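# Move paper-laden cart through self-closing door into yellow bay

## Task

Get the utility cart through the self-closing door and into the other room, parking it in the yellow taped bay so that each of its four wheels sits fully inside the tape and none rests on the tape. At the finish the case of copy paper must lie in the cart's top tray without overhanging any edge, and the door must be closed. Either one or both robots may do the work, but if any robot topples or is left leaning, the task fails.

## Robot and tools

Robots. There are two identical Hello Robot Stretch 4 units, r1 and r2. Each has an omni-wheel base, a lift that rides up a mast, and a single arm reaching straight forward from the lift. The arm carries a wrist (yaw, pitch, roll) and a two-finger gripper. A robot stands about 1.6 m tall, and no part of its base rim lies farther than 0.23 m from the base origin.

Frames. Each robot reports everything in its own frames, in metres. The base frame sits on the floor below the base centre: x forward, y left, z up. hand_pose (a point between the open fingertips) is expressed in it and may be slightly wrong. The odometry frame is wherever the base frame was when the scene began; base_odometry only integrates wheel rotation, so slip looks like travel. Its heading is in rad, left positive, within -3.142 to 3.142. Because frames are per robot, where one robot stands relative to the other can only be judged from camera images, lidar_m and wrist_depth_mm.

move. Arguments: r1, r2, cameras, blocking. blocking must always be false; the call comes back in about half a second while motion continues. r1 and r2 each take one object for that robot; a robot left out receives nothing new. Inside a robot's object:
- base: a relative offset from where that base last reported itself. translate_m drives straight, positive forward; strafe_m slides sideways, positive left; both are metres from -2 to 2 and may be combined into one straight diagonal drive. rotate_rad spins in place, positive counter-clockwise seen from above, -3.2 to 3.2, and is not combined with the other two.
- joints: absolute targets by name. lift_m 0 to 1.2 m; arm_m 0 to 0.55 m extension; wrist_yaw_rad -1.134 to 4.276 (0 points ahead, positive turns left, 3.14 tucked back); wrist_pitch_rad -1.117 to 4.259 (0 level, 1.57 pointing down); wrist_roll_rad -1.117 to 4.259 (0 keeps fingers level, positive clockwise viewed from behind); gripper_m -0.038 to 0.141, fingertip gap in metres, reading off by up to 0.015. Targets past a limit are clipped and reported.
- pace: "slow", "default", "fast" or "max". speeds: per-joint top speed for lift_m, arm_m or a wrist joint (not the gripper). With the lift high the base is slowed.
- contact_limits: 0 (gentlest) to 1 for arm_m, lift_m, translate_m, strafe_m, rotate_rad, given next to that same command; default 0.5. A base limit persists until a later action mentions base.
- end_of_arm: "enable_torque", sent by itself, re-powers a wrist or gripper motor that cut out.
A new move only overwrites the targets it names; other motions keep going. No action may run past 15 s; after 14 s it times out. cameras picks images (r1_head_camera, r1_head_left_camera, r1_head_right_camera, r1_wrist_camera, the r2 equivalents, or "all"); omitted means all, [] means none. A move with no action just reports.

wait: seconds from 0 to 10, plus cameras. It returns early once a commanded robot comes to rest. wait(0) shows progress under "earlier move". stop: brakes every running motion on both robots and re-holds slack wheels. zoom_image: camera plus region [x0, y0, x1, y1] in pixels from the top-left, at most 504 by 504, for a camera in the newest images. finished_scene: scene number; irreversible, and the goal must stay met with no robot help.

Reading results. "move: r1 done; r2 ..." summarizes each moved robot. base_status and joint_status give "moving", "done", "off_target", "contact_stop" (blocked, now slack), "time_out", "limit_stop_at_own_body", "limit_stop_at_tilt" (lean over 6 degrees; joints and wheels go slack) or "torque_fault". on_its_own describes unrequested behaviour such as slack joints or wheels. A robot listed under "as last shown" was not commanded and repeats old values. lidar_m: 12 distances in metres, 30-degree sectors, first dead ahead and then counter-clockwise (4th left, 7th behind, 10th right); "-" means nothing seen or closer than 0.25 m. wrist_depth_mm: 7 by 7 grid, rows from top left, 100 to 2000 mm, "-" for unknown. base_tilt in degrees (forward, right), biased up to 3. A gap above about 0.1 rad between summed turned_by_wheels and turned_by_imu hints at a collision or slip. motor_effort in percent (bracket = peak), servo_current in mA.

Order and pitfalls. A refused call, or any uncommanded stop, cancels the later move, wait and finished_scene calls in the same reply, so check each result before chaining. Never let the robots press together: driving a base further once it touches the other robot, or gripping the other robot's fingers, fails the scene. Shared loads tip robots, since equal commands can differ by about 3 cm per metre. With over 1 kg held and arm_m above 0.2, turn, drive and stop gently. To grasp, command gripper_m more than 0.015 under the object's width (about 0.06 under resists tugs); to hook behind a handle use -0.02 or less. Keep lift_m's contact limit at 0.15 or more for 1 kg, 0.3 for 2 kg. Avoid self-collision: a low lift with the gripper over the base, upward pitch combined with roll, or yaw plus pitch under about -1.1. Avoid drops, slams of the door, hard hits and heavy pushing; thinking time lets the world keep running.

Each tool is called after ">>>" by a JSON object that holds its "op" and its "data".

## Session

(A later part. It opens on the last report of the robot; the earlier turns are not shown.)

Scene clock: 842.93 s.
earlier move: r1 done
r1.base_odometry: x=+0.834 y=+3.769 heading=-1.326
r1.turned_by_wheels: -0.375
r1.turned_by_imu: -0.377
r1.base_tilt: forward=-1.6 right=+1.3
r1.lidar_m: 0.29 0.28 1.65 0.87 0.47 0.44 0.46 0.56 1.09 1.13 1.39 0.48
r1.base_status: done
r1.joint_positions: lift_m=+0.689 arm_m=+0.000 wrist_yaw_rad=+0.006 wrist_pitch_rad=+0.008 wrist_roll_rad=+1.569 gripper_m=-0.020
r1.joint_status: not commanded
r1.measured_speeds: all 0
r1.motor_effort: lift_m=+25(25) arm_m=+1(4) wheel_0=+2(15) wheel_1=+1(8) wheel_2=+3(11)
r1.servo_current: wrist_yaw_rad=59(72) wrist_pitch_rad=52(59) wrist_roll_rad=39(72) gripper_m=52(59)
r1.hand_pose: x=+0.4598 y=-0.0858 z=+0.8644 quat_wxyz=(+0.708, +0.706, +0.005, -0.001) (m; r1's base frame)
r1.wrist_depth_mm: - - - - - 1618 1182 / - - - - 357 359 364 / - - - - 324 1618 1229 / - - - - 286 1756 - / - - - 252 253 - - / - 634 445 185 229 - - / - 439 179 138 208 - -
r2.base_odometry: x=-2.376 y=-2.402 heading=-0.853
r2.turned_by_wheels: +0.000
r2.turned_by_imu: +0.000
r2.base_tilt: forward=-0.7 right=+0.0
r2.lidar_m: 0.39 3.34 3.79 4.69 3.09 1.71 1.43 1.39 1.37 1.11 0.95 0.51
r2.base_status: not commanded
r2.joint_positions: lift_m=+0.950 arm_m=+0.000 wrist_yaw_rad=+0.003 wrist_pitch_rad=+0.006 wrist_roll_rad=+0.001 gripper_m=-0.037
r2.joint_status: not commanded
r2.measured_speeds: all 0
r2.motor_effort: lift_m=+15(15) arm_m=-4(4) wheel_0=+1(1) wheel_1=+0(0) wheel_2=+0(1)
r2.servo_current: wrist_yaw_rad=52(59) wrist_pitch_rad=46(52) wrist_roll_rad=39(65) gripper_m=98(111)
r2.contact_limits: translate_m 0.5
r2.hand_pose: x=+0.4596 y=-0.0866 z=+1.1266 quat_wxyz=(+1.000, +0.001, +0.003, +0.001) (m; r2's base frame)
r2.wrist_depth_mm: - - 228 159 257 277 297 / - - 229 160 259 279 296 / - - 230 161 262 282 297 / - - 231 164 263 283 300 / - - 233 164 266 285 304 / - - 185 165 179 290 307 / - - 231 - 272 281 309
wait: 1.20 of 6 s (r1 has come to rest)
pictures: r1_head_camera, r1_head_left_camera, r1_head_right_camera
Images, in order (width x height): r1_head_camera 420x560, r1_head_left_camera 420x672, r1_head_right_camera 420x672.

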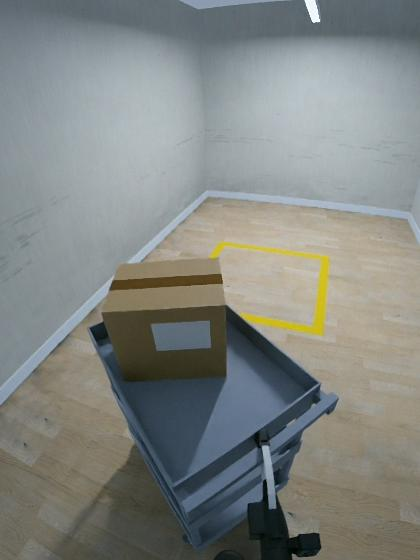

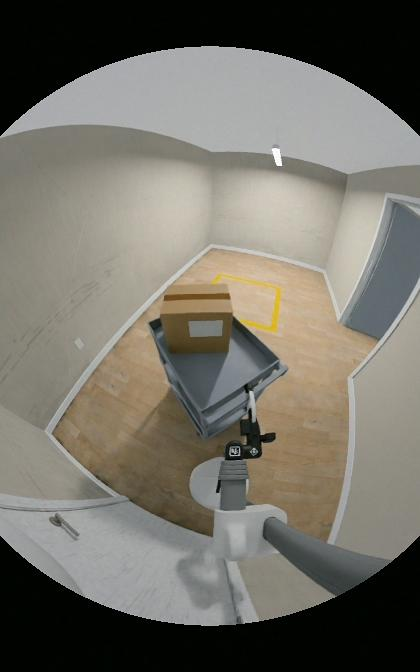

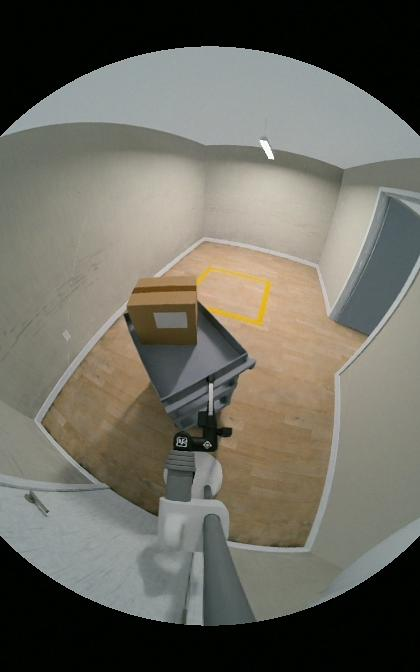

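>>> {"op": "move", "data": {"r1": {"base":{"translate_m":0.2,"strafe_m":0.4},"pace":"slow"}, "blocking": false, "cameras": []}}

>>> {"op": "wait", "data": {"seconds": 8, "cameras": ["r1_head_camera","r1_head_left_camera","r1_head_right_camera"]}}

Scene clock: 849.90 s.
move: r1 moving
r1.base_odometry: x=+0.846 y=+3.766 heading=-1.326
r1.turned_by_wheels: +0.000
r1.turned_by_imu: +0.000
r1.base_tilt: forward=-1.6 right=+1.3
r1.lidar_m: 0.28 0.28 1.63 0.87 0.49 0.44 0.46 0.58 1.12 1.13 1.40 0.47
r1.base_status: translate_m moving; strafe_m moving
r1.joint_positions: lift_m=+0.689 arm_m=+0.000 wrist_yaw_rad=+0.003 wrist_pitch_rad=+0.008 wrist_roll_rad=+1.569 gripper_m=-0.020
r1.joint_status: not commanded
r1.measured_speeds: translate_m=+0.022 strafe_m=+0.044 rotate_rad=-0.002 lift_m=+0.000 arm_m=+0.000 wrist_yaw_rad=+0.000 wrist_pitch_rad=+0.000 wrist_roll_rad=+0.000
r1.motor_effort: lift_m=+25(25) arm_m=-4(4) wheel_0=-4(7) wheel_1=+8(8) wheel_2=-1(4)
r1.servo_current: wrist_yaw_rad=39(78) wrist_pitch_rad=52(59) wrist_roll_rad=65(65) gripper_m=46(46)
r1.hand_pose: x=+0.4595 y=-0.0866 z=+0.8644 quat_wxyz=(+0.708, +0.706, +0.004, -0.002) (m; r1's base frame)
r1.wrist_depth_mm: - - - - - 1708 1205 / - - - 330 - 364 1160 / - - - - 366 1661 1205 / - - - - 286 1756 - / - - - 253 250 - - / - - 455 184 233 - - / - 439 179 137 206 - -
r2: as last shown
r2.base_tilt: forward=-0.7 right=+0.1
r2.lidar_m: 0.41 3.33 3.80 4.69 3.08 1.69 1.43 1.43 1.36 1.13 0.95 0.52
r2.motor_effort: lift_m=+15(15) arm_m=-4(4) wheel_0=+0(1) wheel_1=+0(1) wheel_2=+0(0)
r2.servo_current: wrist_yaw_rad=46(52) wrist_pitch_rad=46(52) wrist_roll_rad=46(59) gripper_m=111(111)
r2.contact_limits: translate_m 0.5
r2.wrist_depth_mm: - - 228 159 258 278 297 / - - 228 160 259 279 294 / - - 230 161 262 279 298 / - - 232 164 263 285 300 / - - 232 164 266 285 304 / - - 185 165 179 289 306 / - - 231 - 271 281 312
pictures: none
No camera images: "cameras" was empty.

Scene clock: 855.17 s.
earlier move: r1 done
r1.base_odometry: x=+1.271 y=+3.671 heading=-1.327
r1.turned_by_wheels: -0.001
r1.turned_by_imu: +0.000
r1.base_tilt: forward=-1.6 right=+1.3
r1.lidar_m: 0.34 0.35 1.19 0.99 0.60 0.46 0.51 0.63 1.27 1.56 1.92 0.47
r1.base_status: done
r1.joint_positions: lift_m=+0.689 arm_m=+0.000 wrist_yaw_rad=-0.005 wrist_pitch_rad=+0.008 wrist_roll_rad=+1.569 gripper_m=-0.020
r1.joint_status: not commanded
r1.measured_speeds: all 0
r1.motor_effort: lift_m=+25(25) arm_m=+4(4) wheel_0=-6(11) wheel_1=+1(9) wheel_2=-2(11)
r1.servo_current: wrist_yaw_rad=46(78) wrist_pitch_rad=52(59) wrist_roll_rad=59(65) gripper_m=39(59)
r1.hand_pose: x=+0.4588 y=-0.0888 z=+0.8644 quat_wxyz=(+0.708, +0.706, +0.001, -0.005) (m; r1's base frame)
r1.wrist_depth_mm: - - - - 317 1397 1118 / - - - - 300 1618 1160 / - - - - 278 1756 - / - - - 260 259 1863 - / - 615 496 238 242 - - / - 469 462 180 229 - - / - 139 183 139 216 - -
r2.base_odometry: x=-2.376 y=-2.402 heading=-0.853
r2.turned_by_wheels: +0.000
r2.turned_by_imu: +0.001
r2.base_tilt: forward=-0.7 right=+0.1
r2.lidar_m: 0.41 3.30 3.80 4.69 3.07 1.70 1.42 1.41 1.38 1.14 0.94 0.51
r2.base_status: not commanded
r2.joint_positions: lift_m=+0.950 arm_m=+0.000 wrist_yaw_rad=+0.003 wrist_pitch_rad=+0.006 wrist_roll_rad=+0.001 gripper_m=-0.037
r2.joint_status: not commanded
r2.measured_speeds: all 0
r2.motor_effort: lift_m=+15(15) arm_m=-4(4) wheel_0=+0(1) wheel_1=+0(1) wheel_2=+0(1)
r2.servo_current: wrist_yaw_rad=39(65) wrist_pitch_rad=46(52) wrist_roll_rad=52(59) gripper_m=111(117)
r2.contact_limits: translate_m 0.5
r2.hand_pose: x=+0.4596 y=-0.0866 z=+1.1266 quat_wxyz=(+1.000, +0.001, +0.003, +0.001) (m; r2's base frame)
r2.wrist_depth_mm: - - 227 160 258 278 297 / - - 229 160 259 279 294 / - - 229 161 263 281 298 / - - 231 164 263 283 298 / - - 233 164 266 283 303 / - - 185 165 178 290 306 / - - 231 - 270 279 309
wait: 5.27 of 8 s (r1 has come to rest)
pictures: r1_head_camera, r1_head_left_camera, r1_head_right_camera
Images, in order (width x height): r1_head_camera 420x560, r1_head_left_camera 420x672, r1_head_right_camera 420x672.

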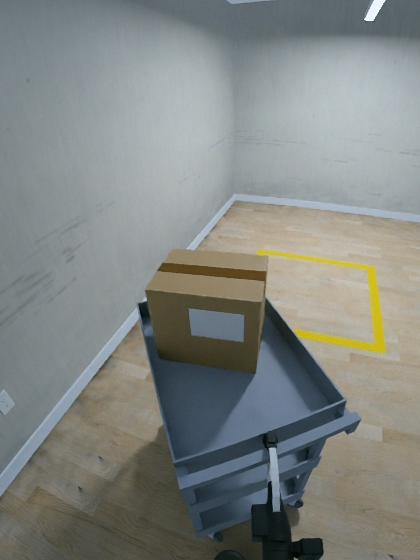

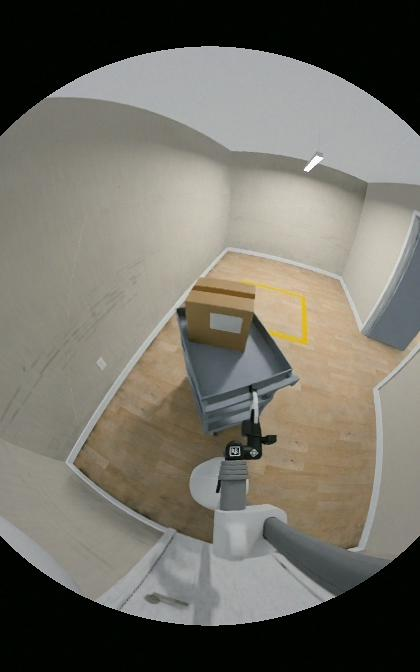

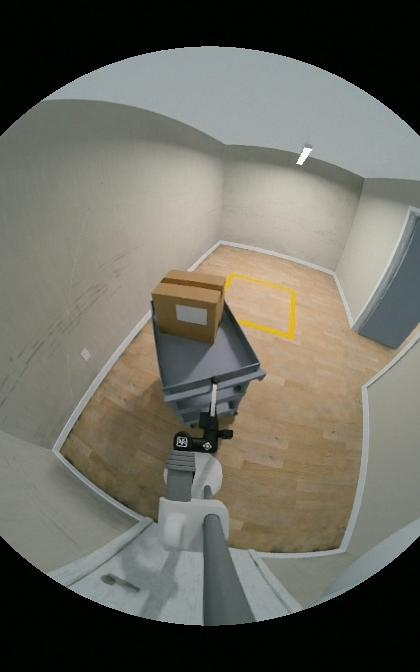

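>>> {"op": "move", "data": {"r1": {"base":{"translate_m":0.2,"strafe_m":0.35},"pace":"slow"}, "blocking": false, "cameras": []}}

>>> {"op": "wait", "data": {"seconds": 8, "cameras": ["r1_head_camera","r1_head_left_camera","r1_head_right_camera"]}}

Scene clock: 859.03 s.
move: r1 moving
r1.base_odometry: x=+1.283 y=+3.668 heading=-1.327
r1.turned_by_wheels: -0.001
r1.turned_by_imu: -0.001
r1.base_tilt: forward=-1.6 right=+1.3
r1.lidar_m: 0.33 0.35 1.19 0.99 0.58 0.44 0.49 0.65 1.26 1.60 1.92 0.45
r1.base_status: translate_m moving; strafe_m moving
r1.joint_positions: lift_m=+0.689 arm_m=+0.000 wrist_yaw_rad=-0.005 wrist_pitch_rad=+0.008 wrist_roll_rad=+1.569 gripper_m=-0.020
r1.joint_status: not commanded
r1.measured_speeds: translate_m=+0.024 strafe_m=+0.043 rotate_rad=+0.000 lift_m=+0.000 arm_m=+0.000 wrist_yaw_rad=+0.000 wrist_pitch_rad=+0.000 wrist_roll_rad=+0.000
r1.motor_effort: lift_m=+25(25) arm_m=+4(4) wheel_0=-8(11) wheel_1=+5(7) wheel_2=-7(7)
r1.servo_current: wrist_yaw_rad=59(59) wrist_pitch_rad=52(59) wrist_roll_rad=52(59) gripper_m=46(52)
r1.hand_pose: x=+0.4588 y=-0.0888 z=+0.8644 quat_wxyz=(+0.708, +0.706, +0.001, -0.005) (m; r1's base frame)
r1.wrist_depth_mm: - - - - 319 1397 1118 / - - - - 301 1576 1182 / - - - - 276 1708 - / - - - 256 256 1863 - / - 615 496 237 241 - - / - 469 462 180 183 - - / - 139 182 139 215 - -
r2: as last shown
r2.turned_by_imu: +0.000
r2.lidar_m: 0.41 3.30 3.80 4.68 3.08 1.69 1.40 1.41 1.39 1.15 0.96 0.51
r2.motor_effort: lift_m=+15(15) arm_m=-4(4) wheel_0=+0(1) wheel_1=+0(0) wheel_2=+0(1)
r2.servo_current: wrist_yaw_rad=33(59) wrist_pitch_rad=46(59) wrist_roll_rad=33(59) gripper_m=104(111)
r2.contact_limits: translate_m 0.5
r2.wrist_depth_mm: - - 227 159 258 278 296 / - - 229 160 259 279 296 / - - 229 161 263 282 298 / - - 232 164 263 282 300 / - - 234 164 266 286 303 / - - 185 165 179 290 306 / - - 231 - 271 282 310
pictures: none
No camera images: "cameras" was empty.

Scene clock: 863.83 s.
earlier move: r1 done
r1.base_odometry: x=+1.658 y=+3.562 heading=-1.327
r1.turned_by_wheels: +0.000
r1.turned_by_imu: +0.002
r1.base_tilt: forward=-1.6 right=+1.2
r1.lidar_m: 0.36 0.37 0.81 0.79 0.67 0.60 0.60 0.67 1.45 1.98 2.98 0.44
r1.base_status: done
r1.joint_positions: lift_m=+0.689 arm_m=+0.000 wrist_yaw_rad=-0.005 wrist_pitch_rad=+0.008 wrist_roll_rad=+1.569 gripper_m=-0.020
r1.joint_status: not commanded
r1.measured_speeds: all 0
r1.motor_effort: lift_m=+25(25) arm_m=+4(4) wheel_0=-4(11) wheel_1=+1(7) wheel_2=-3(7)
r1.servo_current: wrist_yaw_rad=52(72) wrist_pitch_rad=52(65) wrist_roll_rad=52(65) gripper_m=52(52)
r1.hand_pose: x=+0.4588 y=-0.0888 z=+0.8644 quat_wxyz=(+0.708, +0.706, +0.001, -0.005) (m; r1's base frame)
r1.wrist_depth_mm: - - - 260 263 1618 1098 / - - - 256 256 1708 1205 / - - - 248 249 1708 - / - - 512 241 244 - - / - 477 473 179 237 - - / - 500 488 185 232 - - / - 138 182 144 225 - -
r2.base_odometry: x=-2.376 y=-2.402 heading=-0.853
r2.turned_by_wheels: +0.000
r2.turned_by_imu: +0.001
r2.base_tilt: forward=-0.7 right=+0.1
r2.lidar_m: 0.40 3.34 3.75 4.67 3.08 1.71 1.42 1.41 1.34 1.15 0.93 0.51
r2.base_status: not commanded
r2.joint_positions: lift_m=+0.950 arm_m=+0.000 wrist_yaw_rad=+0.003 wrist_pitch_rad=+0.006 wrist_roll_rad=+0.001 gripper_m=-0.037
r2.joint_status: not commanded
r2.measured_speeds: all 0
r2.motor_effort: lift_m=+15(15) arm_m=-4(4) wheel_0=+1(1) wheel_1=+0(0) wheel_2=+0(1)
r2.servo_current: wrist_yaw_rad=52(65) wrist_pitch_rad=46(59) wrist_roll_rad=52(65) gripper_m=111(117)
r2.contact_limits: translate_m 0.5
r2.hand_pose: x=+0.4596 y=-0.0866 z=+1.1266 quat_wxyz=(+1.000, +0.001, +0.003, +0.001) (m; r2's base frame)
r2.wrist_depth_mm: - - 228 159 258 277 296 / - - 229 160 260 279 294 / - - 230 161 260 281 298 / - - 230 163 262 283 300 / - - 233 164 266 283 304 / - - 185 165 179 289 304 / - - 232 - 271 279 309
wait: 4.80 of 8 s (r1 has come to rest)
pictures: r1_head_camera, r1_head_left_camera, r1_head_right_camera
Images, in order (width x height): r1_head_camera 420x560, r1_head_left_camera 420x672, r1_head_right_camera 420x672.

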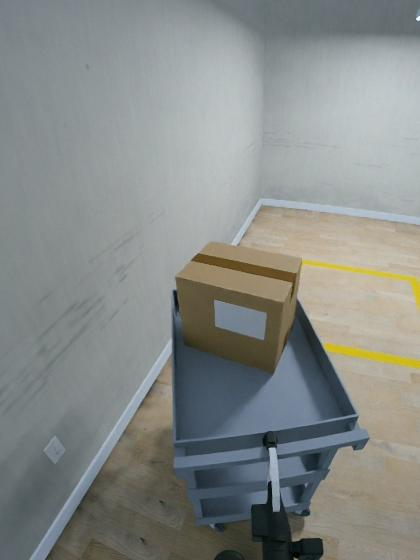

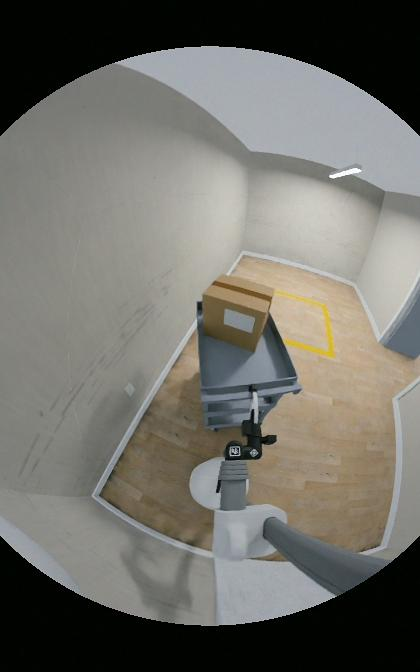

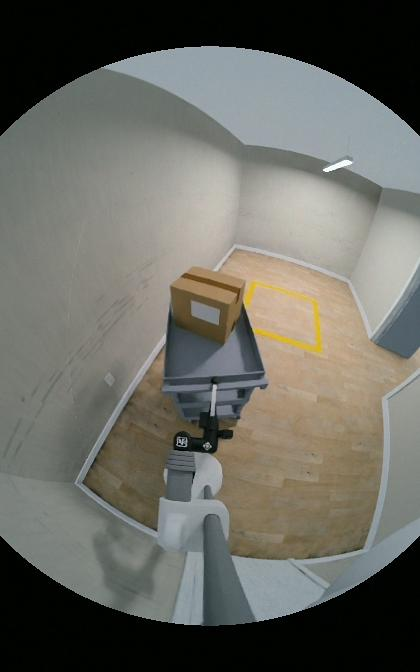

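>>> {"op": "move", "data": {"r1": {"base":{"translate_m":0.0,"strafe_m":0.33},"pace":"slow"}, "blocking": false, "cameras": []}}

>>> {"op": "wait", "data": {"seconds": 8, "cameras": []}}

>>> {"op": "move", "data": {"r1": {"base":{"rotate_rad":-0.55},"pace":"slow"}, "blocking": false, "cameras": []}}

>>> {"op": "wait", "data": {"seconds": 6, "cameras": ["r1_head_camera","r1_head_left_camera","r1_head_right_camera"]}}

Scene clock: 870.57 s.
move: r1 moving
r1.base_odometry: x=+1.672 y=+3.565 heading=-1.328
r1.turned_by_wheels: +0.000
r1.turned_by_imu: -0.001
r1.base_tilt: forward=-1.6 right=+1.3
r1.lidar_m: 0.37 0.38 0.80 0.78 0.67 0.58 0.60 0.67 1.41 2.01 3.02 0.44
r1.base_status: translate_m moving; strafe_m moving
r1.joint_positions: lift_m=+0.689 arm_m=+0.000 wrist_yaw_rad=-0.005 wrist_pitch_rad=+0.008 wrist_roll_rad=+1.569 gripper_m=-0.020
r1.joint_status: not commanded
r1.measured_speeds: translate_m=+0.000 strafe_m=+0.057 rotate_rad=-0.001 lift_m=+0.000 arm_m=+0.000 wrist_yaw_rad=+0.000 wrist_pitch_rad=+0.000 wrist_roll_rad=+0.000
r1.motor_effort: lift_m=+25(25) arm_m=+4(4) wheel_0=-11(11) wheel_1=+5(6) wheel_2=+0(2)
r1.servo_current: wrist_yaw_rad=59(65) wrist_pitch_rad=59(59) wrist_roll_rad=46(59) gripper_m=39(52)
r1.hand_pose: x=+0.4588 y=-0.0888 z=+0.8644 quat_wxyz=(+0.708, +0.706, +0.001, -0.005) (m; r1's base frame)
r1.wrist_depth_mm: - - - 259 262 1537 1118 / - - - 255 255 1708 1205 / - - - 247 248 1708 - / - 591 500 241 244 - - / - 477 477 178 238 - - / - 500 492 185 232 - - / - 137 182 143 225 - -
r2: as last shown
r2.turned_by_imu: +0.000
r2.lidar_m: 0.40 3.30 3.81 4.69 3.08 1.70 1.41 1.40 1.34 1.15 0.95 0.51
r2.motor_effort: lift_m=+15(15) arm_m=-4(4) wheel_0=+1(1) wheel_1=+0(0) wheel_2=+0(0)
r2.servo_current: wrist_yaw_rad=39(59) wrist_pitch_rad=52(52) wrist_roll_rad=46(59) gripper_m=104(111)
r2.contact_limits: translate_m 0.5
r2.wrist_depth_mm: - - 228 159 258 278 296 / - - 229 160 260 279 294 / - - 230 161 262 281 297 / - - 231 164 262 283 300 / - - 233 164 267 285 304 / - - 185 165 179 289 306 / - - 231 - 271 281 310
pictures: none
No camera images: "cameras" was empty.

Scene clock: 874.50 s.
earlier move: r1 done
r1.base_odometry: x=+1.978 y=+3.641 heading=-1.327
r1.turned_by_wheels: +0.000
r1.turned_by_imu: +0.001
r1.base_tilt: forward=-1.5 right=+1.3
r1.lidar_m: 0.43 0.57 0.50 0.50 0.53 0.49 0.49 0.59 1.15 2.29 3.26 0.39
r1.base_status: done
r1.joint_positions: lift_m=+0.689 arm_m=+0.000 wrist_yaw_rad=-0.003 wrist_pitch_rad=+0.008 wrist_roll_rad=+1.569 gripper_m=-0.020
r1.joint_status: not commanded
r1.measured_speeds: all 0
r1.motor_effort: lift_m=+25(25) arm_m=-3(4) wheel_0=-5(11) wheel_1=+2(8) wheel_2=+1(2)
r1.servo_current: wrist_yaw_rad=59(78) wrist_pitch_rad=52(65) wrist_roll_rad=46(65) gripper_m=46(52)
r1.hand_pose: x=+0.4590 y=-0.0882 z=+0.8644 quat_wxyz=(+0.708, +0.706, +0.002, -0.004) (m; r1's base frame)
r1.wrist_depth_mm: - - 554 - 193 - - / - 473 459 - 202 - - / - 436 436 147 210 - - / - 521 508 154 218 - - / - - 597 163 228 - - / - - 181 180 234 - - / - 131 155 137 246 - -
r2.base_odometry: x=-2.376 y=-2.402 heading=-0.853
r2.turned_by_wheels: +0.000
r2.turned_by_imu: +0.001
r2.base_tilt: forward=-0.6 right=+0.1
r2.lidar_m: 0.41 3.30 3.78 4.68 3.06 1.71 1.43 1.41 1.33 1.14 0.94 0.50
r2.base_status: not commanded
r2.joint_positions: lift_m=+0.950 arm_m=+0.000 wrist_yaw_rad=+0.003 wrist_pitch_rad=+0.006 wrist_roll_rad=+0.001 gripper_m=-0.037
r2.joint_status: not commanded
r2.measured_speeds: all 0
r2.motor_effort: lift_m=+15(15) arm_m=-4(4) wheel_0=+0(1) wheel_1=+0(1) wheel_2=+0(1)
r2.servo_current: wrist_yaw_rad=52(59) wrist_pitch_rad=46(59) wrist_roll_rad=52(65) gripper_m=111(117)
r2.contact_limits: translate_m 0.5
r2.hand_pose: x=+0.4596 y=-0.0866 z=+1.1266 quat_wxyz=(+1.000, +0.001, +0.003, +0.001) (m; r2's base frame)
r2.wrist_depth_mm: - - 227 159 258 278 297 / - - 229 160 259 281 296 / - - 230 161 260 281 297 / - - 232 164 264 283 301 / - - 232 164 266 285 303 / - - 185 165 179 290 306 / - - 231 - 271 281 309
wait: 3.93 of 8 s (r1 has come to rest)
pictures: none
No camera images: "cameras" was empty.

Scene clock: 875.00 s.
move: r1 moving
r1.base_odometry: x=+1.979 y=+3.641 heading=-1.452
r1.turned_by_wheels: -0.124
r1.turned_by_imu: -0.125
r1.base_tilt: forward=-1.6 right=+1.3
r1.lidar_m: 0.42 0.46 0.49 0.49 0.57 0.49 0.48 0.59 0.85 2.30 2.56 0.40
r1.base_status: rotate_rad moving
r1.joint_positions: lift_m=+0.689 arm_m=+0.000 wrist_yaw_rad=+0.006 wrist_pitch_rad=+0.008 wrist_roll_rad=+1.569 gripper_m=-0.020
r1.joint_status: not commanded
r1.measured_speeds: translate_m=+0.000 strafe_m=+0.001 rotate_rad=-0.490 lift_m=+0.000 arm_m=+0.000 wrist_yaw_rad=+0.001 wrist_pitch_rad=+0.000 wrist_roll_rad=+0.000
r1.motor_effort: lift_m=+25(25) arm_m=-4(4) wheel_0=+12(12) wheel_1=+5(7) wheel_2=+10(11)
r1.servo_current: wrist_yaw_rad=52(59) wrist_pitch_rad=59(59) wrist_roll_rad=39(59) gripper_m=46(46)
r1.hand_pose: x=+0.4598 y=-0.0856 z=+0.8644 quat_wxyz=(+0.708, +0.706, +0.005, -0.001) (m; r1's base frame)
r1.wrist_depth_mm: - - - 146 202 - - / - 559 517 150 208 - - / - 439 439 154 215 - - / - 500 488 159 221 - - / - 554 569 165 228 - - / - - 185 186 233 - - / - - 154 138 244 - -
r2: as last shown
r2.turned_by_imu: +0.000
r2.base_tilt: forward=-0.7 right=+0.1
r2.lidar_m: 0.39 3.33 3.78 4.68 3.08 1.69 1.42 1.44 1.35 1.14 0.97 0.49
r2.motor_effort: lift_m=+15(15) arm_m=-4(4) wheel_0=+0(1) wheel_1=+0(0) wheel_2=+0(0)
r2.servo_current: wrist_yaw_rad=46(59) wrist_pitch_rad=33(52) wrist_roll_rad=46(52) gripper_m=104(111)
r2.contact_limits: translate_m 0.5
r2.wrist_depth_mm: - - 228 159 258 277 297 / - - 229 161 259 279 296 / - - 229 161 262 281 297 / - - 231 163 263 282 298 / - - 232 164 266 285 304 / - - 185 165 179 290 306 / - - 231 - 272 278 309
pictures: none
No camera images: "cameras" was empty.

Scene clock: 876.27 s.
earlier move: r1 done
r1.base_odometry: x=+1.979 y=+3.641 heading=-1.877
r1.turned_by_wheels: -0.425
r1.turned_by_imu: -0.427
r1.base_tilt: forward=-1.6 right=+1.3
r1.lidar_m: 0.29 0.28 0.57 0.49 0.49 0.58 0.48 0.49 0.60 1.10 2.24 0.47
r1.base_status: done
r1.joint_positions: lift_m=+0.689 arm_m=+0.000 wrist_yaw_rad=+0.000 wrist_pitch_rad=+0.008 wrist_roll_rad=+1.569 gripper_m=-0.020
r1.joint_status: not commanded
r1.measured_speeds: all 0
r1.motor_effort: lift_m=+25(25) arm_m=-4(4) wheel_0=+1(12) wheel_1=+2(8) wheel_2=+1(12)
r1.servo_current: wrist_yaw_rad=46(65) wrist_pitch_rad=52(59) wrist_roll_rad=52(72) gripper_m=46(59)
r1.hand_pose: x=+0.4593 y=-0.0875 z=+0.8644 quat_wxyz=(+0.708, +0.706, +0.003, -0.003) (m; r1's base frame)
r1.wrist_depth_mm: - - - - - 1708 1205 / - - - - 353 359 366 / - - - - 324 1708 1205 / - - - - 278 1756 - / - - - 253 252 1863 - / - 640 445 186 229 - - / - 436 182 139 207 - -
r2.base_odometry: x=-2.376 y=-2.402 heading=-0.853
r2.turned_by_wheels: +0.000
r2.turned_by_imu: +0.000
r2.base_tilt: forward=-0.6 right=+0.1
r2.lidar_m: 0.42 3.33 3.77 4.68 3.08 1.69 1.43 1.42 1.38 1.13 0.97 0.50
r2.base_status: not commanded
r2.joint_positions: lift_m=+0.950 arm_m=+0.000 wrist_yaw_rad=+0.003 wrist_pitch_rad=+0.006 wrist_roll_rad=+0.001 gripper_m=-0.037
r2.joint_status: not commanded
r2.measured_speeds: all 0
r2.motor_effort: lift_m=+15(15) arm_m=-4(4) wheel_0=+0(1) wheel_1=+0(0) wheel_2=+0(1)
r2.servo_current: wrist_yaw_rad=46(59) wrist_pitch_rad=46(52) wrist_roll_rad=46(59) gripper_m=104(111)
r2.contact_limits: translate_m 0.5
r2.hand_pose: x=+0.4596 y=-0.0866 z=+1.1266 quat_wxyz=(+1.000, +0.001, +0.003, +0.001) (m; r2's base frame)
r2.wrist_depth_mm: - - 227 159 258 277 297 / - - 229 160 259 278 296 / - - 229 162 259 282 298 / - - 230 164 263 283 300 / - - 233 165 266 283 303 / - - 185 165 178 289 306 / - - 231 - 271 281 309
wait: 1.27 of 6 s (r1 has come to rest)
pictures: r1_head_camera, r1_head_left_camera, r1_head_right_camera
Images, in order (width x height): r1_head_camera 420x560, r1_head_left_camera 420x672, r1_head_right_camera 420x672.

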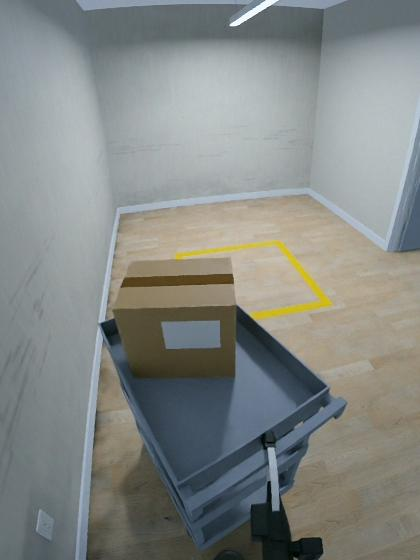

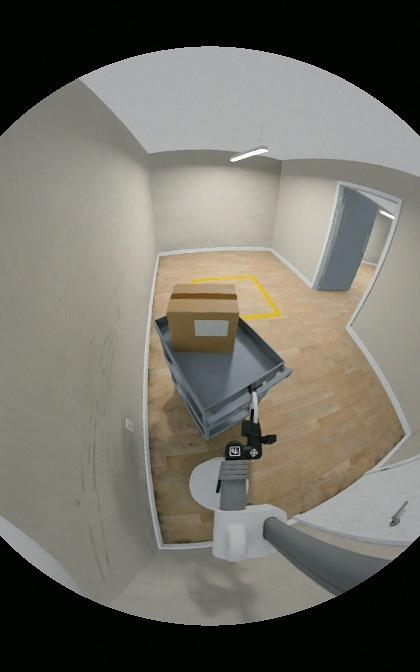

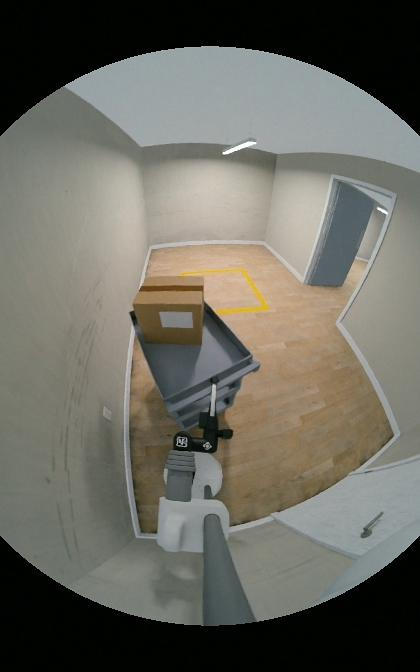

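>>> {"op": "move", "data": {"r1": {"base":{"rotate_rad":0.55},"pace":"slow"}, "blocking": false, "cameras": []}}

>>> {"op": "wait", "data": {"seconds": 6, "cameras": ["r1_head_camera","r1_head_left_camera","r1_head_right_camera"]}}

Scene clock: 887.73 s.
move: r1 moving
r1.base_odometry: x=+1.978 y=+3.641 heading=-1.753
r1.turned_by_wheels: +0.124
r1.turned_by_imu: +0.124
r1.base_tilt: forward=-1.6 right=+1.3
r1.lidar_m: 0.34 0.32 0.55 0.50 0.51 0.54 0.49 0.51 0.67 1.42 2.29 0.45
r1.base_status: rotate_rad moving
r1.joint_positions: lift_m=+0.689 arm_m=+0.000 wrist_yaw_rad=-0.006 wrist_pitch_rad=+0.008 wrist_roll_rad=+1.569 gripper_m=-0.020
r1.joint_status: not commanded
r1.measured_speeds: translate_m=-0.001 strafe_m=+0.000 rotate_rad=+0.491 lift_m=+0.000 arm_m=+0.000 wrist_yaw_rad=+0.000 wrist_pitch_rad=+0.000 wrist_roll_rad=+0.000
r1.motor_effort: lift_m=+25(25) arm_m=-2(4) wheel_0=-10(11) wheel_1=-6(7) wheel_2=-11(12)
r1.servo_current: wrist_yaw_rad=72(72) wrist_pitch_rad=46(59) wrist_roll_rad=46(59) gripper_m=46(52)
r1.hand_pose: x=+0.4587 y=-0.0892 z=+0.8644 quat_wxyz=(+0.708, +0.706, +0.001, -0.005) (m; r1's base frame)
r1.wrist_depth_mm: - - - - - 1618 1138 / - - - - 325 345 349 / - - - - 287 1756 1281 / - - - 262 259 1863 - / - - 591 237 246 - - / - 455 452 185 183 - - / - 459 182 145 211 - -
r2: as last shown
r2.base_tilt: forward=-0.6 right=+0.0
r2.lidar_m: 0.39 3.32 3.80 4.67 3.07 1.72 1.42 1.42 1.35 1.14 0.96 0.51
r2.motor_effort: lift_m=+15(15) arm_m=-4(4) wheel_0=+0(0) wheel_1=+0(0) wheel_2=+0(1)
r2.servo_current: wrist_yaw_rad=46(65) wrist_pitch_rad=52(52) wrist_roll_rad=52(59) gripper_m=98(111)
r2.contact_limits: translate_m 0.5
r2.wrist_depth_mm: - - 228 159 259 278 296 / - - 229 160 260 279 296 / - - 230 161 262 281 298 / - - 231 163 263 285 300 / - - 234 164 267 286 304 / - - 185 165 179 289 307 / - - 232 - 271 279 309
pictures: none
No camera images: "cameras" was empty.

Scene clock: 889.00 s.
earlier move: r1 done
r1.base_odometry: x=+1.978 y=+3.641 heading=-1.328
r1.turned_by_wheels: +0.425
r1.turned_by_imu: +0.426
r1.base_tilt: forward=-1.6 right=+1.3
r1.lidar_m: 0.41 0.55 0.49 0.50 0.54 0.49 0.50 0.63 1.16 2.29 3.28 0.40
r1.base_status: done
r1.joint_positions: lift_m=+0.689 arm_m=+0.000 wrist_yaw_rad=-0.004 wrist_pitch_rad=+0.008 wrist_roll_rad=+1.569 gripper_m=-0.020
r1.joint_status: not commanded
r1.measured_speeds: all 0
r1.motor_effort: lift_m=+25(25) arm_m=-3(4) wheel_0=-4(11) wheel_1=-3(8) wheel_2=-3(12)
r1.servo_current: wrist_yaw_rad=59(72) wrist_pitch_rad=52(65) wrist_roll_rad=46(65) gripper_m=46(52)
r1.hand_pose: x=+0.4589 y=-0.0887 z=+0.8644 quat_wxyz=(+0.708, +0.706, +0.001, -0.004) (m; r1's base frame)
r1.wrist_depth_mm: - - - - 194 - - / - 488 466 - 202 - - / - 427 436 148 209 - - / - 512 504 154 218 - - / - 564 597 162 227 - - / - - 181 186 232 - - / - - 154 141 245 - -
r2.base_odometry: x=-2.376 y=-2.402 heading=-0.853
r2.turned_by_wheels: +0.000
r2.turned_by_imu: +0.000
r2.base_tilt: forward=-0.7 right=+0.1
r2.lidar_m: 0.39 3.34 3.79 4.70 3.05 1.71 1.42 1.41 1.36 1.14 0.94 0.52
r2.base_status: not commanded
r2.joint_positions: lift_m=+0.950 arm_m=+0.000 wrist_yaw_rad=+0.003 wrist_pitch_rad=+0.006 wrist_roll_rad=+0.001 gripper_m=-0.037
r2.joint_status: not commanded
r2.measured_speeds: all 0
r2.motor_effort: lift_m=+15(15) arm_m=-4(4) wheel_0=+0(1) wheel_1=+0(0) wheel_2=+0(1)
r2.servo_current: wrist_yaw_rad=39(65) wrist_pitch_rad=46(52) wrist_roll_rad=52(59) gripper_m=111(111)
r2.contact_limits: translate_m 0.5
r2.hand_pose: x=+0.4596 y=-0.0866 z=+1.1266 quat_wxyz=(+1.000, +0.001, +0.003, +0.001) (m; r2's base frame)
r2.wrist_depth_mm: - - 228 159 258 277 297 / - - 228 160 259 279 297 / - - 230 161 263 281 297 / - - 231 164 263 282 300 / - - 233 164 266 285 304 / - - 185 164 178 287 307 / - - 231 - 271 279 309
wait: 1.27 of 6 s (r1 has come to rest)
pictures: r1_head_camera, r1_head_left_camera, r1_head_right_camera
Images, in order (width x height): r1_head_camera 420x560, r1_head_left_camera 420x672, r1_head_right_camera 420x672.

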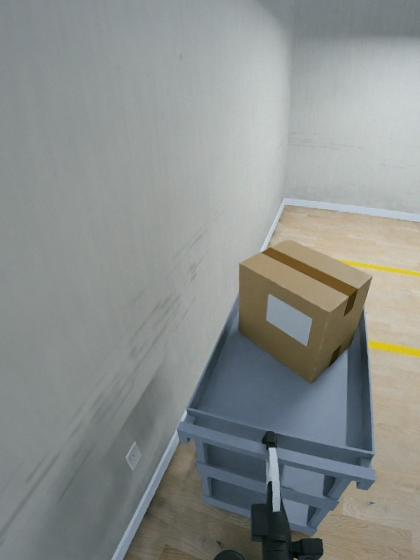

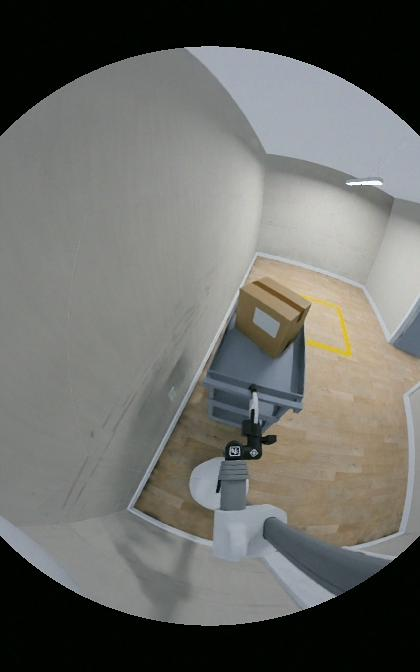

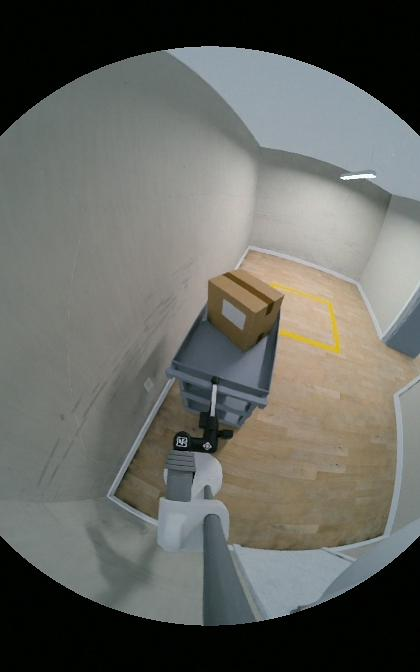

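>>> {"op": "move", "data": {"r1": {"base":{"translate_m":0.5,"strafe_m":-0.15},"pace":"slow"}, "blocking": false, "cameras": []}}

>>> {"op": "wait", "data": {"seconds": 8, "cameras": ["r1_head_camera","r1_head_left_camera","r1_head_right_camera"]}}

Scene clock: 893.43 s.
move: r1 moving
r1.base_odometry: x=+1.978 y=+3.629 heading=-1.327
r1.turned_by_wheels: +0.000
r1.turned_by_imu: +0.000
r1.base_tilt: forward=-1.6 right=+1.3
r1.lidar_m: 0.39 0.57 0.49 0.49 0.57 0.52 0.51 0.62 1.17 2.30 3.26 0.41
r1.base_status: translate_m moving; strafe_m moving
r1.joint_positions: lift_m=+0.689 arm_m=+0.000 wrist_yaw_rad=-0.004 wrist_pitch_rad=+0.008 wrist_roll_rad=+1.569 gripper_m=-0.020
r1.joint_status: not commanded
r1.measured_speeds: translate_m=+0.050 strafe_m=-0.015 rotate_rad=+0.002 lift_m=+0.000 arm_m=+0.000 wrist_yaw_rad=+0.000 wrist_pitch_rad=+0.000 wrist_roll_rad=+0.000
r1.motor_effort: lift_m=+25(25) arm_m=+4(4) wheel_0=+9(9) wheel_1=+4(6) wheel_2=-10(10)
r1.servo_current: wrist_yaw_rad=46(59) wrist_pitch_rad=52(59) wrist_roll_rad=33(59) gripper_m=39(52)
r1.hand_pose: x=+0.4588 y=-0.0887 z=+0.8644 quat_wxyz=(+0.708, +0.706, +0.001, -0.004) (m; r1's base frame)
r1.wrist_depth_mm: - - - - 194 - - / - 484 466 - 201 - - / - 433 433 147 209 - - / - 508 504 154 216 - - / - 564 591 161 227 - - / - - 181 185 231 - - / - - 154 141 246 - -
r2: as last shown
r2.lidar_m: 0.40 3.32 3.78 4.68 3.09 1.71 1.42 1.42 1.36 1.14 0.97 0.48
r2.motor_effort: lift_m=+15(15) arm_m=-4(4) wheel_0=+0(0) wheel_1=+0(1) wheel_2=+0(0)
r2.servo_current: wrist_yaw_rad=46(59) wrist_pitch_rad=46(52) wrist_roll_rad=33(52) gripper_m=111(111)
r2.contact_limits: translate_m 0.5
r2.wrist_depth_mm: - - 228 159 258 278 296 / - - 229 160 259 278 294 / - - 230 161 262 281 297 / - - 231 163 264 283 300 / - - 233 165 267 285 306 / - - 185 165 178 287 306 / - - 231 - 271 279 310
pictures: none
No camera images: "cameras" was empty.

Scene clock: 899.40 s.
earlier move: r1 done
r1.base_odometry: x=+1.953 y=+3.120 heading=-1.327
r1.turned_by_wheels: +0.000
r1.turned_by_imu: +0.000
r1.base_tilt: forward=-1.6 right=+1.3
r1.lidar_m: 0.47 0.55 0.47 0.48 0.60 1.02 1.03 1.17 2.30 2.32 0.45 0.32
r1.base_status: done
r1.joint_positions: lift_m=+0.689 arm_m=+0.000 wrist_yaw_rad=-0.001 wrist_pitch_rad=+0.008 wrist_roll_rad=+1.569 gripper_m=-0.020
r1.joint_status: not commanded
r1.measured_speeds: all 0
r1.motor_effort: lift_m=+25(25) arm_m=+4(4) wheel_0=+4(11) wheel_1=+2(7) wheel_2=-2(10)
r1.servo_current: wrist_yaw_rad=46(78) wrist_pitch_rad=52(65) wrist_roll_rad=39(65) gripper_m=52(52)
r1.hand_pose: x=+0.4592 y=-0.0876 z=+0.8644 quat_wxyz=(+0.708, +0.706, +0.003, -0.003) (m; r1's base frame)
r1.wrist_depth_mm: - 370 373 - - - - / - 530 500 - - 126 - / - - - - - 149 - / - - - - - 184 - / - - - - 214 - - / - - 181 112 178 - 399 / - 132 156 128 157 - -
r2.base_odometry: x=-2.376 y=-2.402 heading=-0.853
r2.turned_by_wheels: +0.000
r2.turned_by_imu: +0.001
r2.base_tilt: forward=-0.6 right=+0.1
r2.lidar_m: 0.41 3.31 3.79 4.71 3.07 1.72 1.42 1.42 1.36 1.14 0.96 0.49
r2.base_status: not commanded
r2.joint_positions: lift_m=+0.950 arm_m=+0.000 wrist_yaw_rad=+0.003 wrist_pitch_rad=+0.006 wrist_roll_rad=+0.001 gripper_m=-0.037
r2.joint_status: not commanded
r2.measured_speeds: all 0
r2.motor_effort: lift_m=+15(15) arm_m=-4(4) wheel_0=+0(1) wheel_1=+0(1) wheel_2=+0(1)
r2.servo_current: wrist_yaw_rad=46(65) wrist_pitch_rad=46(59) wrist_roll_rad=59(65) gripper_m=98(111)
r2.contact_limits: translate_m 0.5
r2.hand_pose: x=+0.4596 y=-0.0866 z=+1.1266 quat_wxyz=(+1.000, +0.001, +0.003, +0.001) (m; r2's base frame)
r2.wrist_depth_mm: - - 228 159 258 279 297 / - - 229 160 259 279 296 / - - 230 162 260 281 298 / - - 231 163 263 282 298 / - - 233 165 266 285 303 / - - 185 165 179 289 306 / - - 232 - 272 281 309
wait: 5.97 of 8 s (r1 has come to rest)
pictures: r1_head_camera, r1_head_left_camera, r1_head_right_camera
Images, in order (width x height): r1_head_camera 420x560, r1_head_left_camera 420x672, r1_head_right_camera 420x672.

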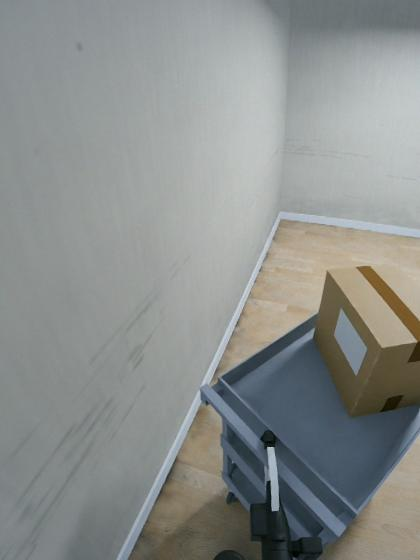

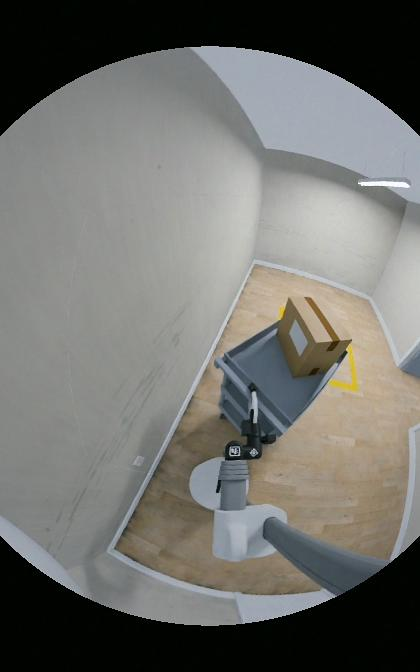

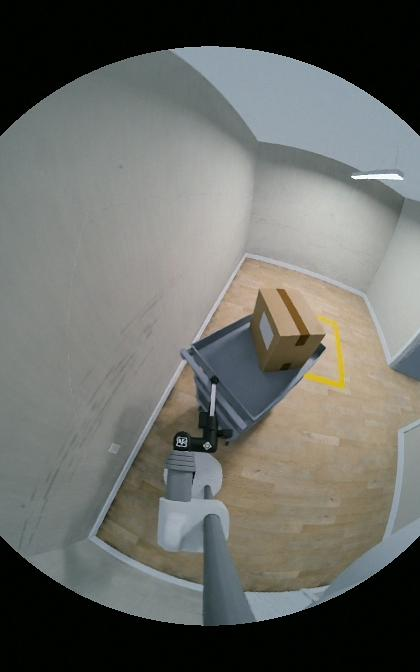

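>>> {"op": "move", "data": {"r1": {"base":{"translate_m":0.12,"strafe_m":-0.3},"pace":"slow"}, "blocking": false, "cameras": []}}

>>> {"op": "wait", "data": {"seconds": 8, "cameras": ["r1_head_camera","r1_head_left_camera","r1_head_right_camera"]}}

Scene clock: 906.40 s.
move: r1 moving
r1.base_odometry: x=+1.943 y=+3.113 heading=-1.327
r1.turned_by_wheels: +0.000
r1.turned_by_imu: +0.000
r1.base_tilt: forward=-1.6 right=+1.3
r1.lidar_m: 0.44 0.56 0.48 0.48 0.61 1.02 1.04 1.20 2.29 2.32 0.54 0.34
r1.base_status: translate_m moving; strafe_m moving
r1.joint_positions: lift_m=+0.689 arm_m=+0.000 wrist_yaw_rad=-0.001 wrist_pitch_rad=+0.008 wrist_roll_rad=+1.569 gripper_m=-0.020
r1.joint_status: not commanded
r1.measured_speeds: translate_m=+0.019 strafe_m=-0.046 rotate_rad=-0.002 lift_m=+0.000 arm_m=+0.000 wrist_yaw_rad=+0.000 wrist_pitch_rad=+0.000 wrist_roll_rad=+0.000
r1.motor_effort: lift_m=+25(25) arm_m=+4(4) wheel_0=+11(11) wheel_1=-5(5) wheel_2=-4(6)
r1.servo_current: wrist_yaw_rad=33(65) wrist_pitch_rad=52(59) wrist_roll_rad=52(65) gripper_m=52(52)
r1.hand_pose: x=+0.4592 y=-0.0876 z=+0.8644 quat_wxyz=(+0.708, +0.706, +0.003, -0.003) (m; r1's base frame)
r1.wrist_depth_mm: - 377 - - - - - / - - 559 - - - - / - - - - - 147 - / - - - - - 181 - / - - - - 214 - - / - - 181 110 173 397 397 / - 132 156 126 157 - -
r2: as last shown
r2.turned_by_imu: +0.000
r2.base_tilt: forward=-0.7 right=+0.1
r2.lidar_m: 0.39 3.34 3.78 4.69 3.05 1.70 1.43 1.41 1.34 1.13 0.99 0.53
r2.motor_effort: lift_m=+15(15) arm_m=-4(4) wheel_0=+0(1) wheel_1=+0(0) wheel_2=+0(0)
r2.servo_current: wrist_yaw_rad=52(59) wrist_pitch_rad=52(52) wrist_roll_rad=46(52) gripper_m=104(111)
r2.contact_limits: translate_m 0.5
r2.wrist_depth_mm: - - 228 159 258 279 296 / - - 229 160 259 278 294 / - - 231 161 260 279 298 / - - 231 164 263 283 301 / - - 233 165 266 283 304 / - - 185 165 179 289 307 / - - 231 - 271 279 310
pictures: none
No camera images: "cameras" was empty.

Scene clock: 910.40 s.
earlier move: r1 done
r1.base_odometry: x=+1.691 y=+2.931 heading=-1.327
r1.turned_by_wheels: +0.000
r1.turned_by_imu: +0.000
r1.base_tilt: forward=-1.6 right=+1.3
r1.lidar_m: 0.44 0.82 0.73 0.73 0.88 1.23 1.23 1.47 2.06 2.07 2.63 0.34
r1.base_status: done
r1.joint_positions: lift_m=+0.689 arm_m=+0.000 wrist_yaw_rad=+0.002 wrist_pitch_rad=+0.008 wrist_roll_rad=+1.569 gripper_m=-0.020
r1.joint_status: not commanded
r1.measured_speeds: all 0
r1.motor_effort: lift_m=+25(25) arm_m=+4(4) wheel_0=+5(14) wheel_1=-2(7) wheel_2=-2(6)
r1.servo_current: wrist_yaw_rad=59(65) wrist_pitch_rad=59(59) wrist_roll_rad=59(78) gripper_m=46(52)
r1.hand_pose: x=+0.4594 y=-0.0870 z=+0.8644 quat_wxyz=(+0.708, +0.706, +0.003, -0.002) (m; r1's base frame)
r1.wrist_depth_mm: - 359 359 - 147 146 - / - 404 413 - 158 159 - / - - 521 104 175 173 - / - - - 115 195 205 - / - - - - 219 1537 - / - - 183 - 182 - - / - - 162 130 173 - -
r2.base_odometry: x=-2.376 y=-2.402 heading=-0.853
r2.turned_by_wheels: +0.000
r2.turned_by_imu: +0.001
r2.base_tilt: forward=-0.6 right=+0.1
r2.lidar_m: 0.38 3.31 3.79 4.69 3.07 1.70 1.43 1.44 1.36 1.12 0.95 0.52
r2.base_status: not commanded
r2.joint_positions: lift_m=+0.950 arm_m=+0.000 wrist_yaw_rad=+0.003 wrist_pitch_rad=+0.006 wrist_roll_rad=+0.001 gripper_m=-0.037
r2.joint_status: not commanded
r2.measured_speeds: all 0
r2.motor_effort: lift_m=+15(15) arm_m=-4(4) wheel_0=+0(1) wheel_1=+0(0) wheel_2=+0(1)
r2.servo_current: wrist_yaw_rad=46(65) wrist_pitch_rad=39(52) wrist_roll_rad=52(78) gripper_m=111(117)
r2.contact_limits: translate_m 0.5
r2.hand_pose: x=+0.4596 y=-0.0866 z=+1.1266 quat_wxyz=(+1.000, +0.001, +0.003, +0.001) (m; r2's base frame)
r2.wrist_depth_mm: - - 227 159 259 277 298 / - - 229 160 259 279 296 / - - 230 161 260 279 298 / - - 230 164 262 283 300 / - - 233 164 267 285 304 / - - 185 165 179 289 306 / - - 231 - 270 281 309
wait: 4.00 of 8 s (r1 has come to rest)
pictures: r1_head_camera, r1_head_left_camera, r1_head_right_camera
Images, in order (width x height): r1_head_camera 420x560, r1_head_left_camera 420x672, r1_head_right_camera 420x672.

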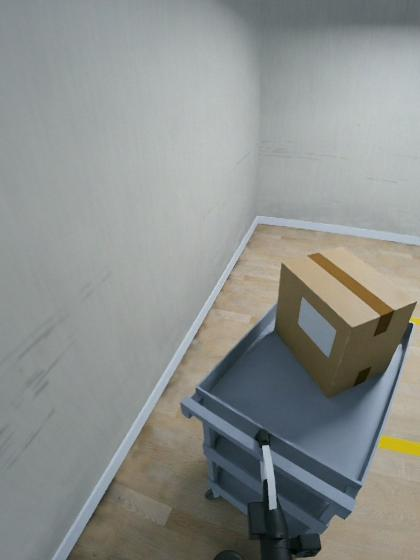

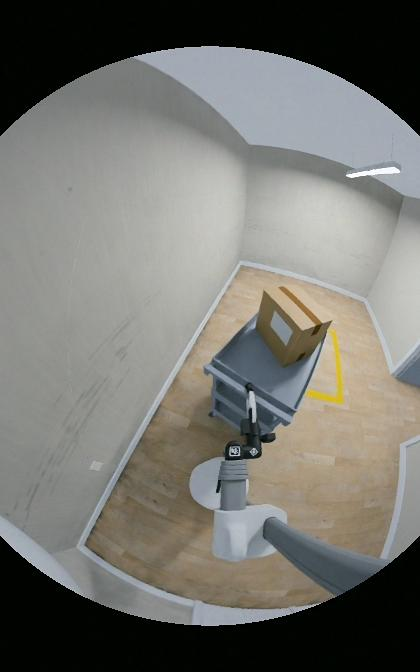

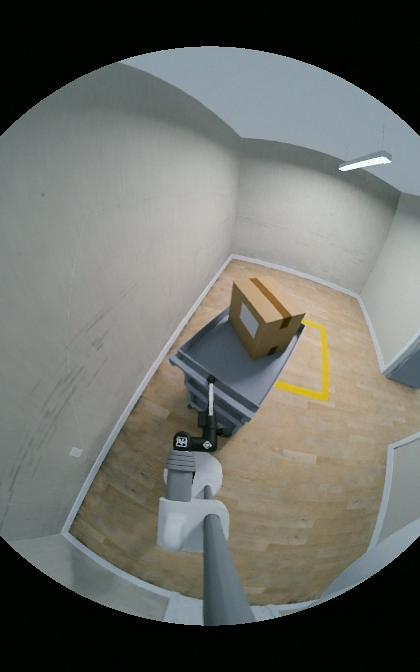

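>>> {"op": "move", "data": {"r1": {"base":{"translate_m":0.32,"strafe_m":-0.28},"pace":"slow"}, "blocking": false, "cameras": []}}

>>> {"op": "wait", "data": {"seconds": 8, "cameras": ["r1_head_camera","r1_head_left_camera","r1_head_right_camera"]}}

Scene clock: 922.73 s.
move: r1 moving
r1.base_odometry: x=+1.685 y=+2.920 heading=-1.327
r1.turned_by_wheels: +0.000
r1.turned_by_imu: +0.000
r1.base_tilt: forward=-1.6 right=+1.3
r1.lidar_m: 0.44 0.84 0.72 0.75 0.91 1.24 1.22 1.49 2.04 2.07 2.61 0.34
r1.base_status: translate_m moving; strafe_m moving
r1.joint_positions: lift_m=+0.689 arm_m=+0.000 wrist_yaw_rad=+0.002 wrist_pitch_rad=+0.008 wrist_roll_rad=+1.569 gripper_m=-0.020
r1.joint_status: not commanded
r1.measured_speeds: translate_m=+0.039 strafe_m=-0.034 rotate_rad=+0.000 lift_m=+0.000 arm_m=+0.000 wrist_yaw_rad=+0.000 wrist_pitch_rad=+0.000 wrist_roll_rad=+0.000
r1.motor_effort: lift_m=+25(25) arm_m=+4(4) wheel_0=+8(11) wheel_1=-1(4) wheel_2=-6(7)
r1.servo_current: wrist_yaw_rad=52(65) wrist_pitch_rad=52(59) wrist_roll_rad=72(72) gripper_m=46(52)
r1.hand_pose: x=+0.4594 y=-0.0870 z=+0.8644 quat_wxyz=(+0.708, +0.706, +0.003, -0.002) (m; r1's base frame)
r1.wrist_depth_mm: - 357 364 - 148 147 - / - 404 413 - 160 160 - / - - 521 105 176 173 - / - - - 117 196 597 - / - - - - 219 1537 - / - - 182 - 183 - - / - - 163 131 177 - -
r2: as last shown
r2.turned_by_imu: +0.000
r2.lidar_m: 0.40 3.32 3.81 4.68 3.11 1.70 1.41 1.42 1.37 1.14 0.96 0.49
r2.motor_effort: lift_m=+15(15) arm_m=-3(4) wheel_0=+0(0) wheel_1=+0(1) wheel_2=+0(0)
r2.servo_current: wrist_yaw_rad=33(59) wrist_pitch_rad=46(52) wrist_roll_rad=52(72) gripper_m=111(111)
r2.contact_limits: translate_m 0.5
r2.wrist_depth_mm: - - 228 159 259 278 297 / - - 228 160 259 279 296 / - - 230 161 262 279 300 / - - 231 164 262 283 301 / - - 234 165 266 285 304 / - - 185 165 179 289 306 / - - 231 - 271 279 309
pictures: none
No camera images: "cameras" was empty.

Scene clock: 927.70 s.
earlier move: r1 done
r1.base_odometry: x=+1.497 y=+2.553 heading=-1.328
r1.turned_by_wheels: +0.000
r1.turned_by_imu: -0.002
r1.base_tilt: forward=-1.6 right=+1.3
r1.lidar_m: 0.44 1.02 0.87 0.90 1.10 1.60 1.59 2.00 1.90 1.90 2.27 0.36
r1.base_status: done
r1.joint_positions: lift_m=+0.689 arm_m=+0.000 wrist_yaw_rad=+0.002 wrist_pitch_rad=+0.008 wrist_roll_rad=+1.569 gripper_m=-0.020
r1.joint_status: not commanded
r1.measured_speeds: all 0
r1.motor_effort: lift_m=+25(25) arm_m=+4(4) wheel_0=+3(11) wheel_1=-2(5) wheel_2=-3(8)
r1.servo_current: wrist_yaw_rad=39(72) wrist_pitch_rad=46(59) wrist_roll_rad=59(72) gripper_m=52(59)
r1.hand_pose: x=+0.4594 y=-0.0870 z=+0.8644 quat_wxyz=(+0.708, +0.706, +0.003, -0.002) (m; r1's base frame)
r1.wrist_depth_mm: - 394 394 102 160 160 - / - 392 397 109 171 172 - / - 500 480 - 185 - - / - - 615 - 202 - - / - - - 142 220 1618 - / - - 181 185 183 1576 1281 / - - 162 136 157 - 1229
r2.base_odometry: x=-2.376 y=-2.402 heading=-0.853
r2.turned_by_wheels: +0.000
r2.turned_by_imu: +0.001
r2.base_tilt: forward=-0.7 right=+0.1
r2.lidar_m: 0.39 3.30 3.76 4.67 3.05 1.73 1.41 1.41 1.35 1.15 0.93 0.52
r2.base_status: not commanded
r2.joint_positions: lift_m=+0.950 arm_m=+0.000 wrist_yaw_rad=+0.003 wrist_pitch_rad=+0.006 wrist_roll_rad=+0.001 gripper_m=-0.037
r2.joint_status: not commanded
r2.measured_speeds: all 0
r2.motor_effort: lift_m=+15(15) arm_m=-4(4) wheel_0=+0(1) wheel_1=+0(1) wheel_2=+0(1)
r2.servo_current: wrist_yaw_rad=46(65) wrist_pitch_rad=52(52) wrist_roll_rad=46(72) gripper_m=104(117)
r2.contact_limits: translate_m 0.5
r2.hand_pose: x=+0.4596 y=-0.0866 z=+1.1266 quat_wxyz=(+1.000, +0.001, +0.003, +0.001) (m; r2's base frame)
r2.wrist_depth_mm: - - 228 159 259 278 297 / - - 228 160 259 279 294 / - - 230 161 262 282 298 / - - 231 163 263 283 300 / - - 233 164 265 283 304 / - - 185 165 179 289 307 / - - 231 - 272 279 310
wait: 4.97 of 8 s (r1 has come to rest)
pictures: r1_head_camera, r1_head_left_camera, r1_head_right_camera
Images, in order (width x height): r1_head_camera 420x560, r1_head_left_camera 420x672, r1_head_right_camera 420x672.

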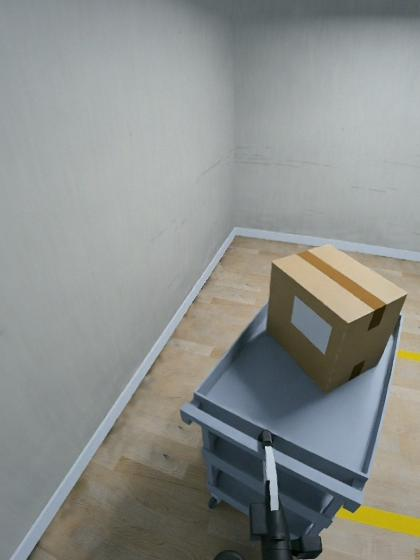

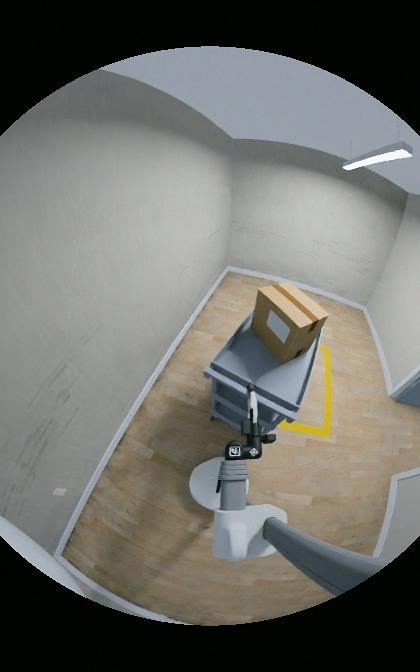

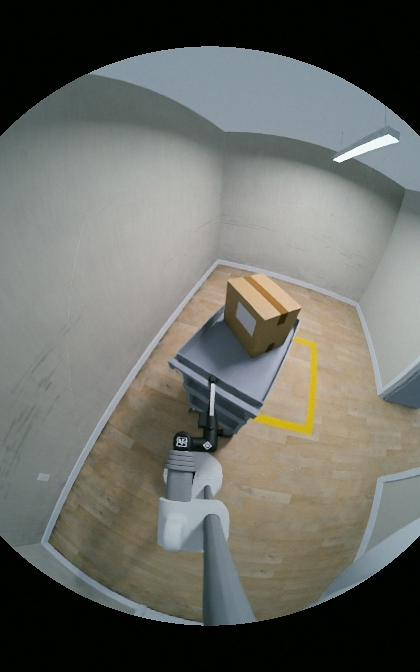

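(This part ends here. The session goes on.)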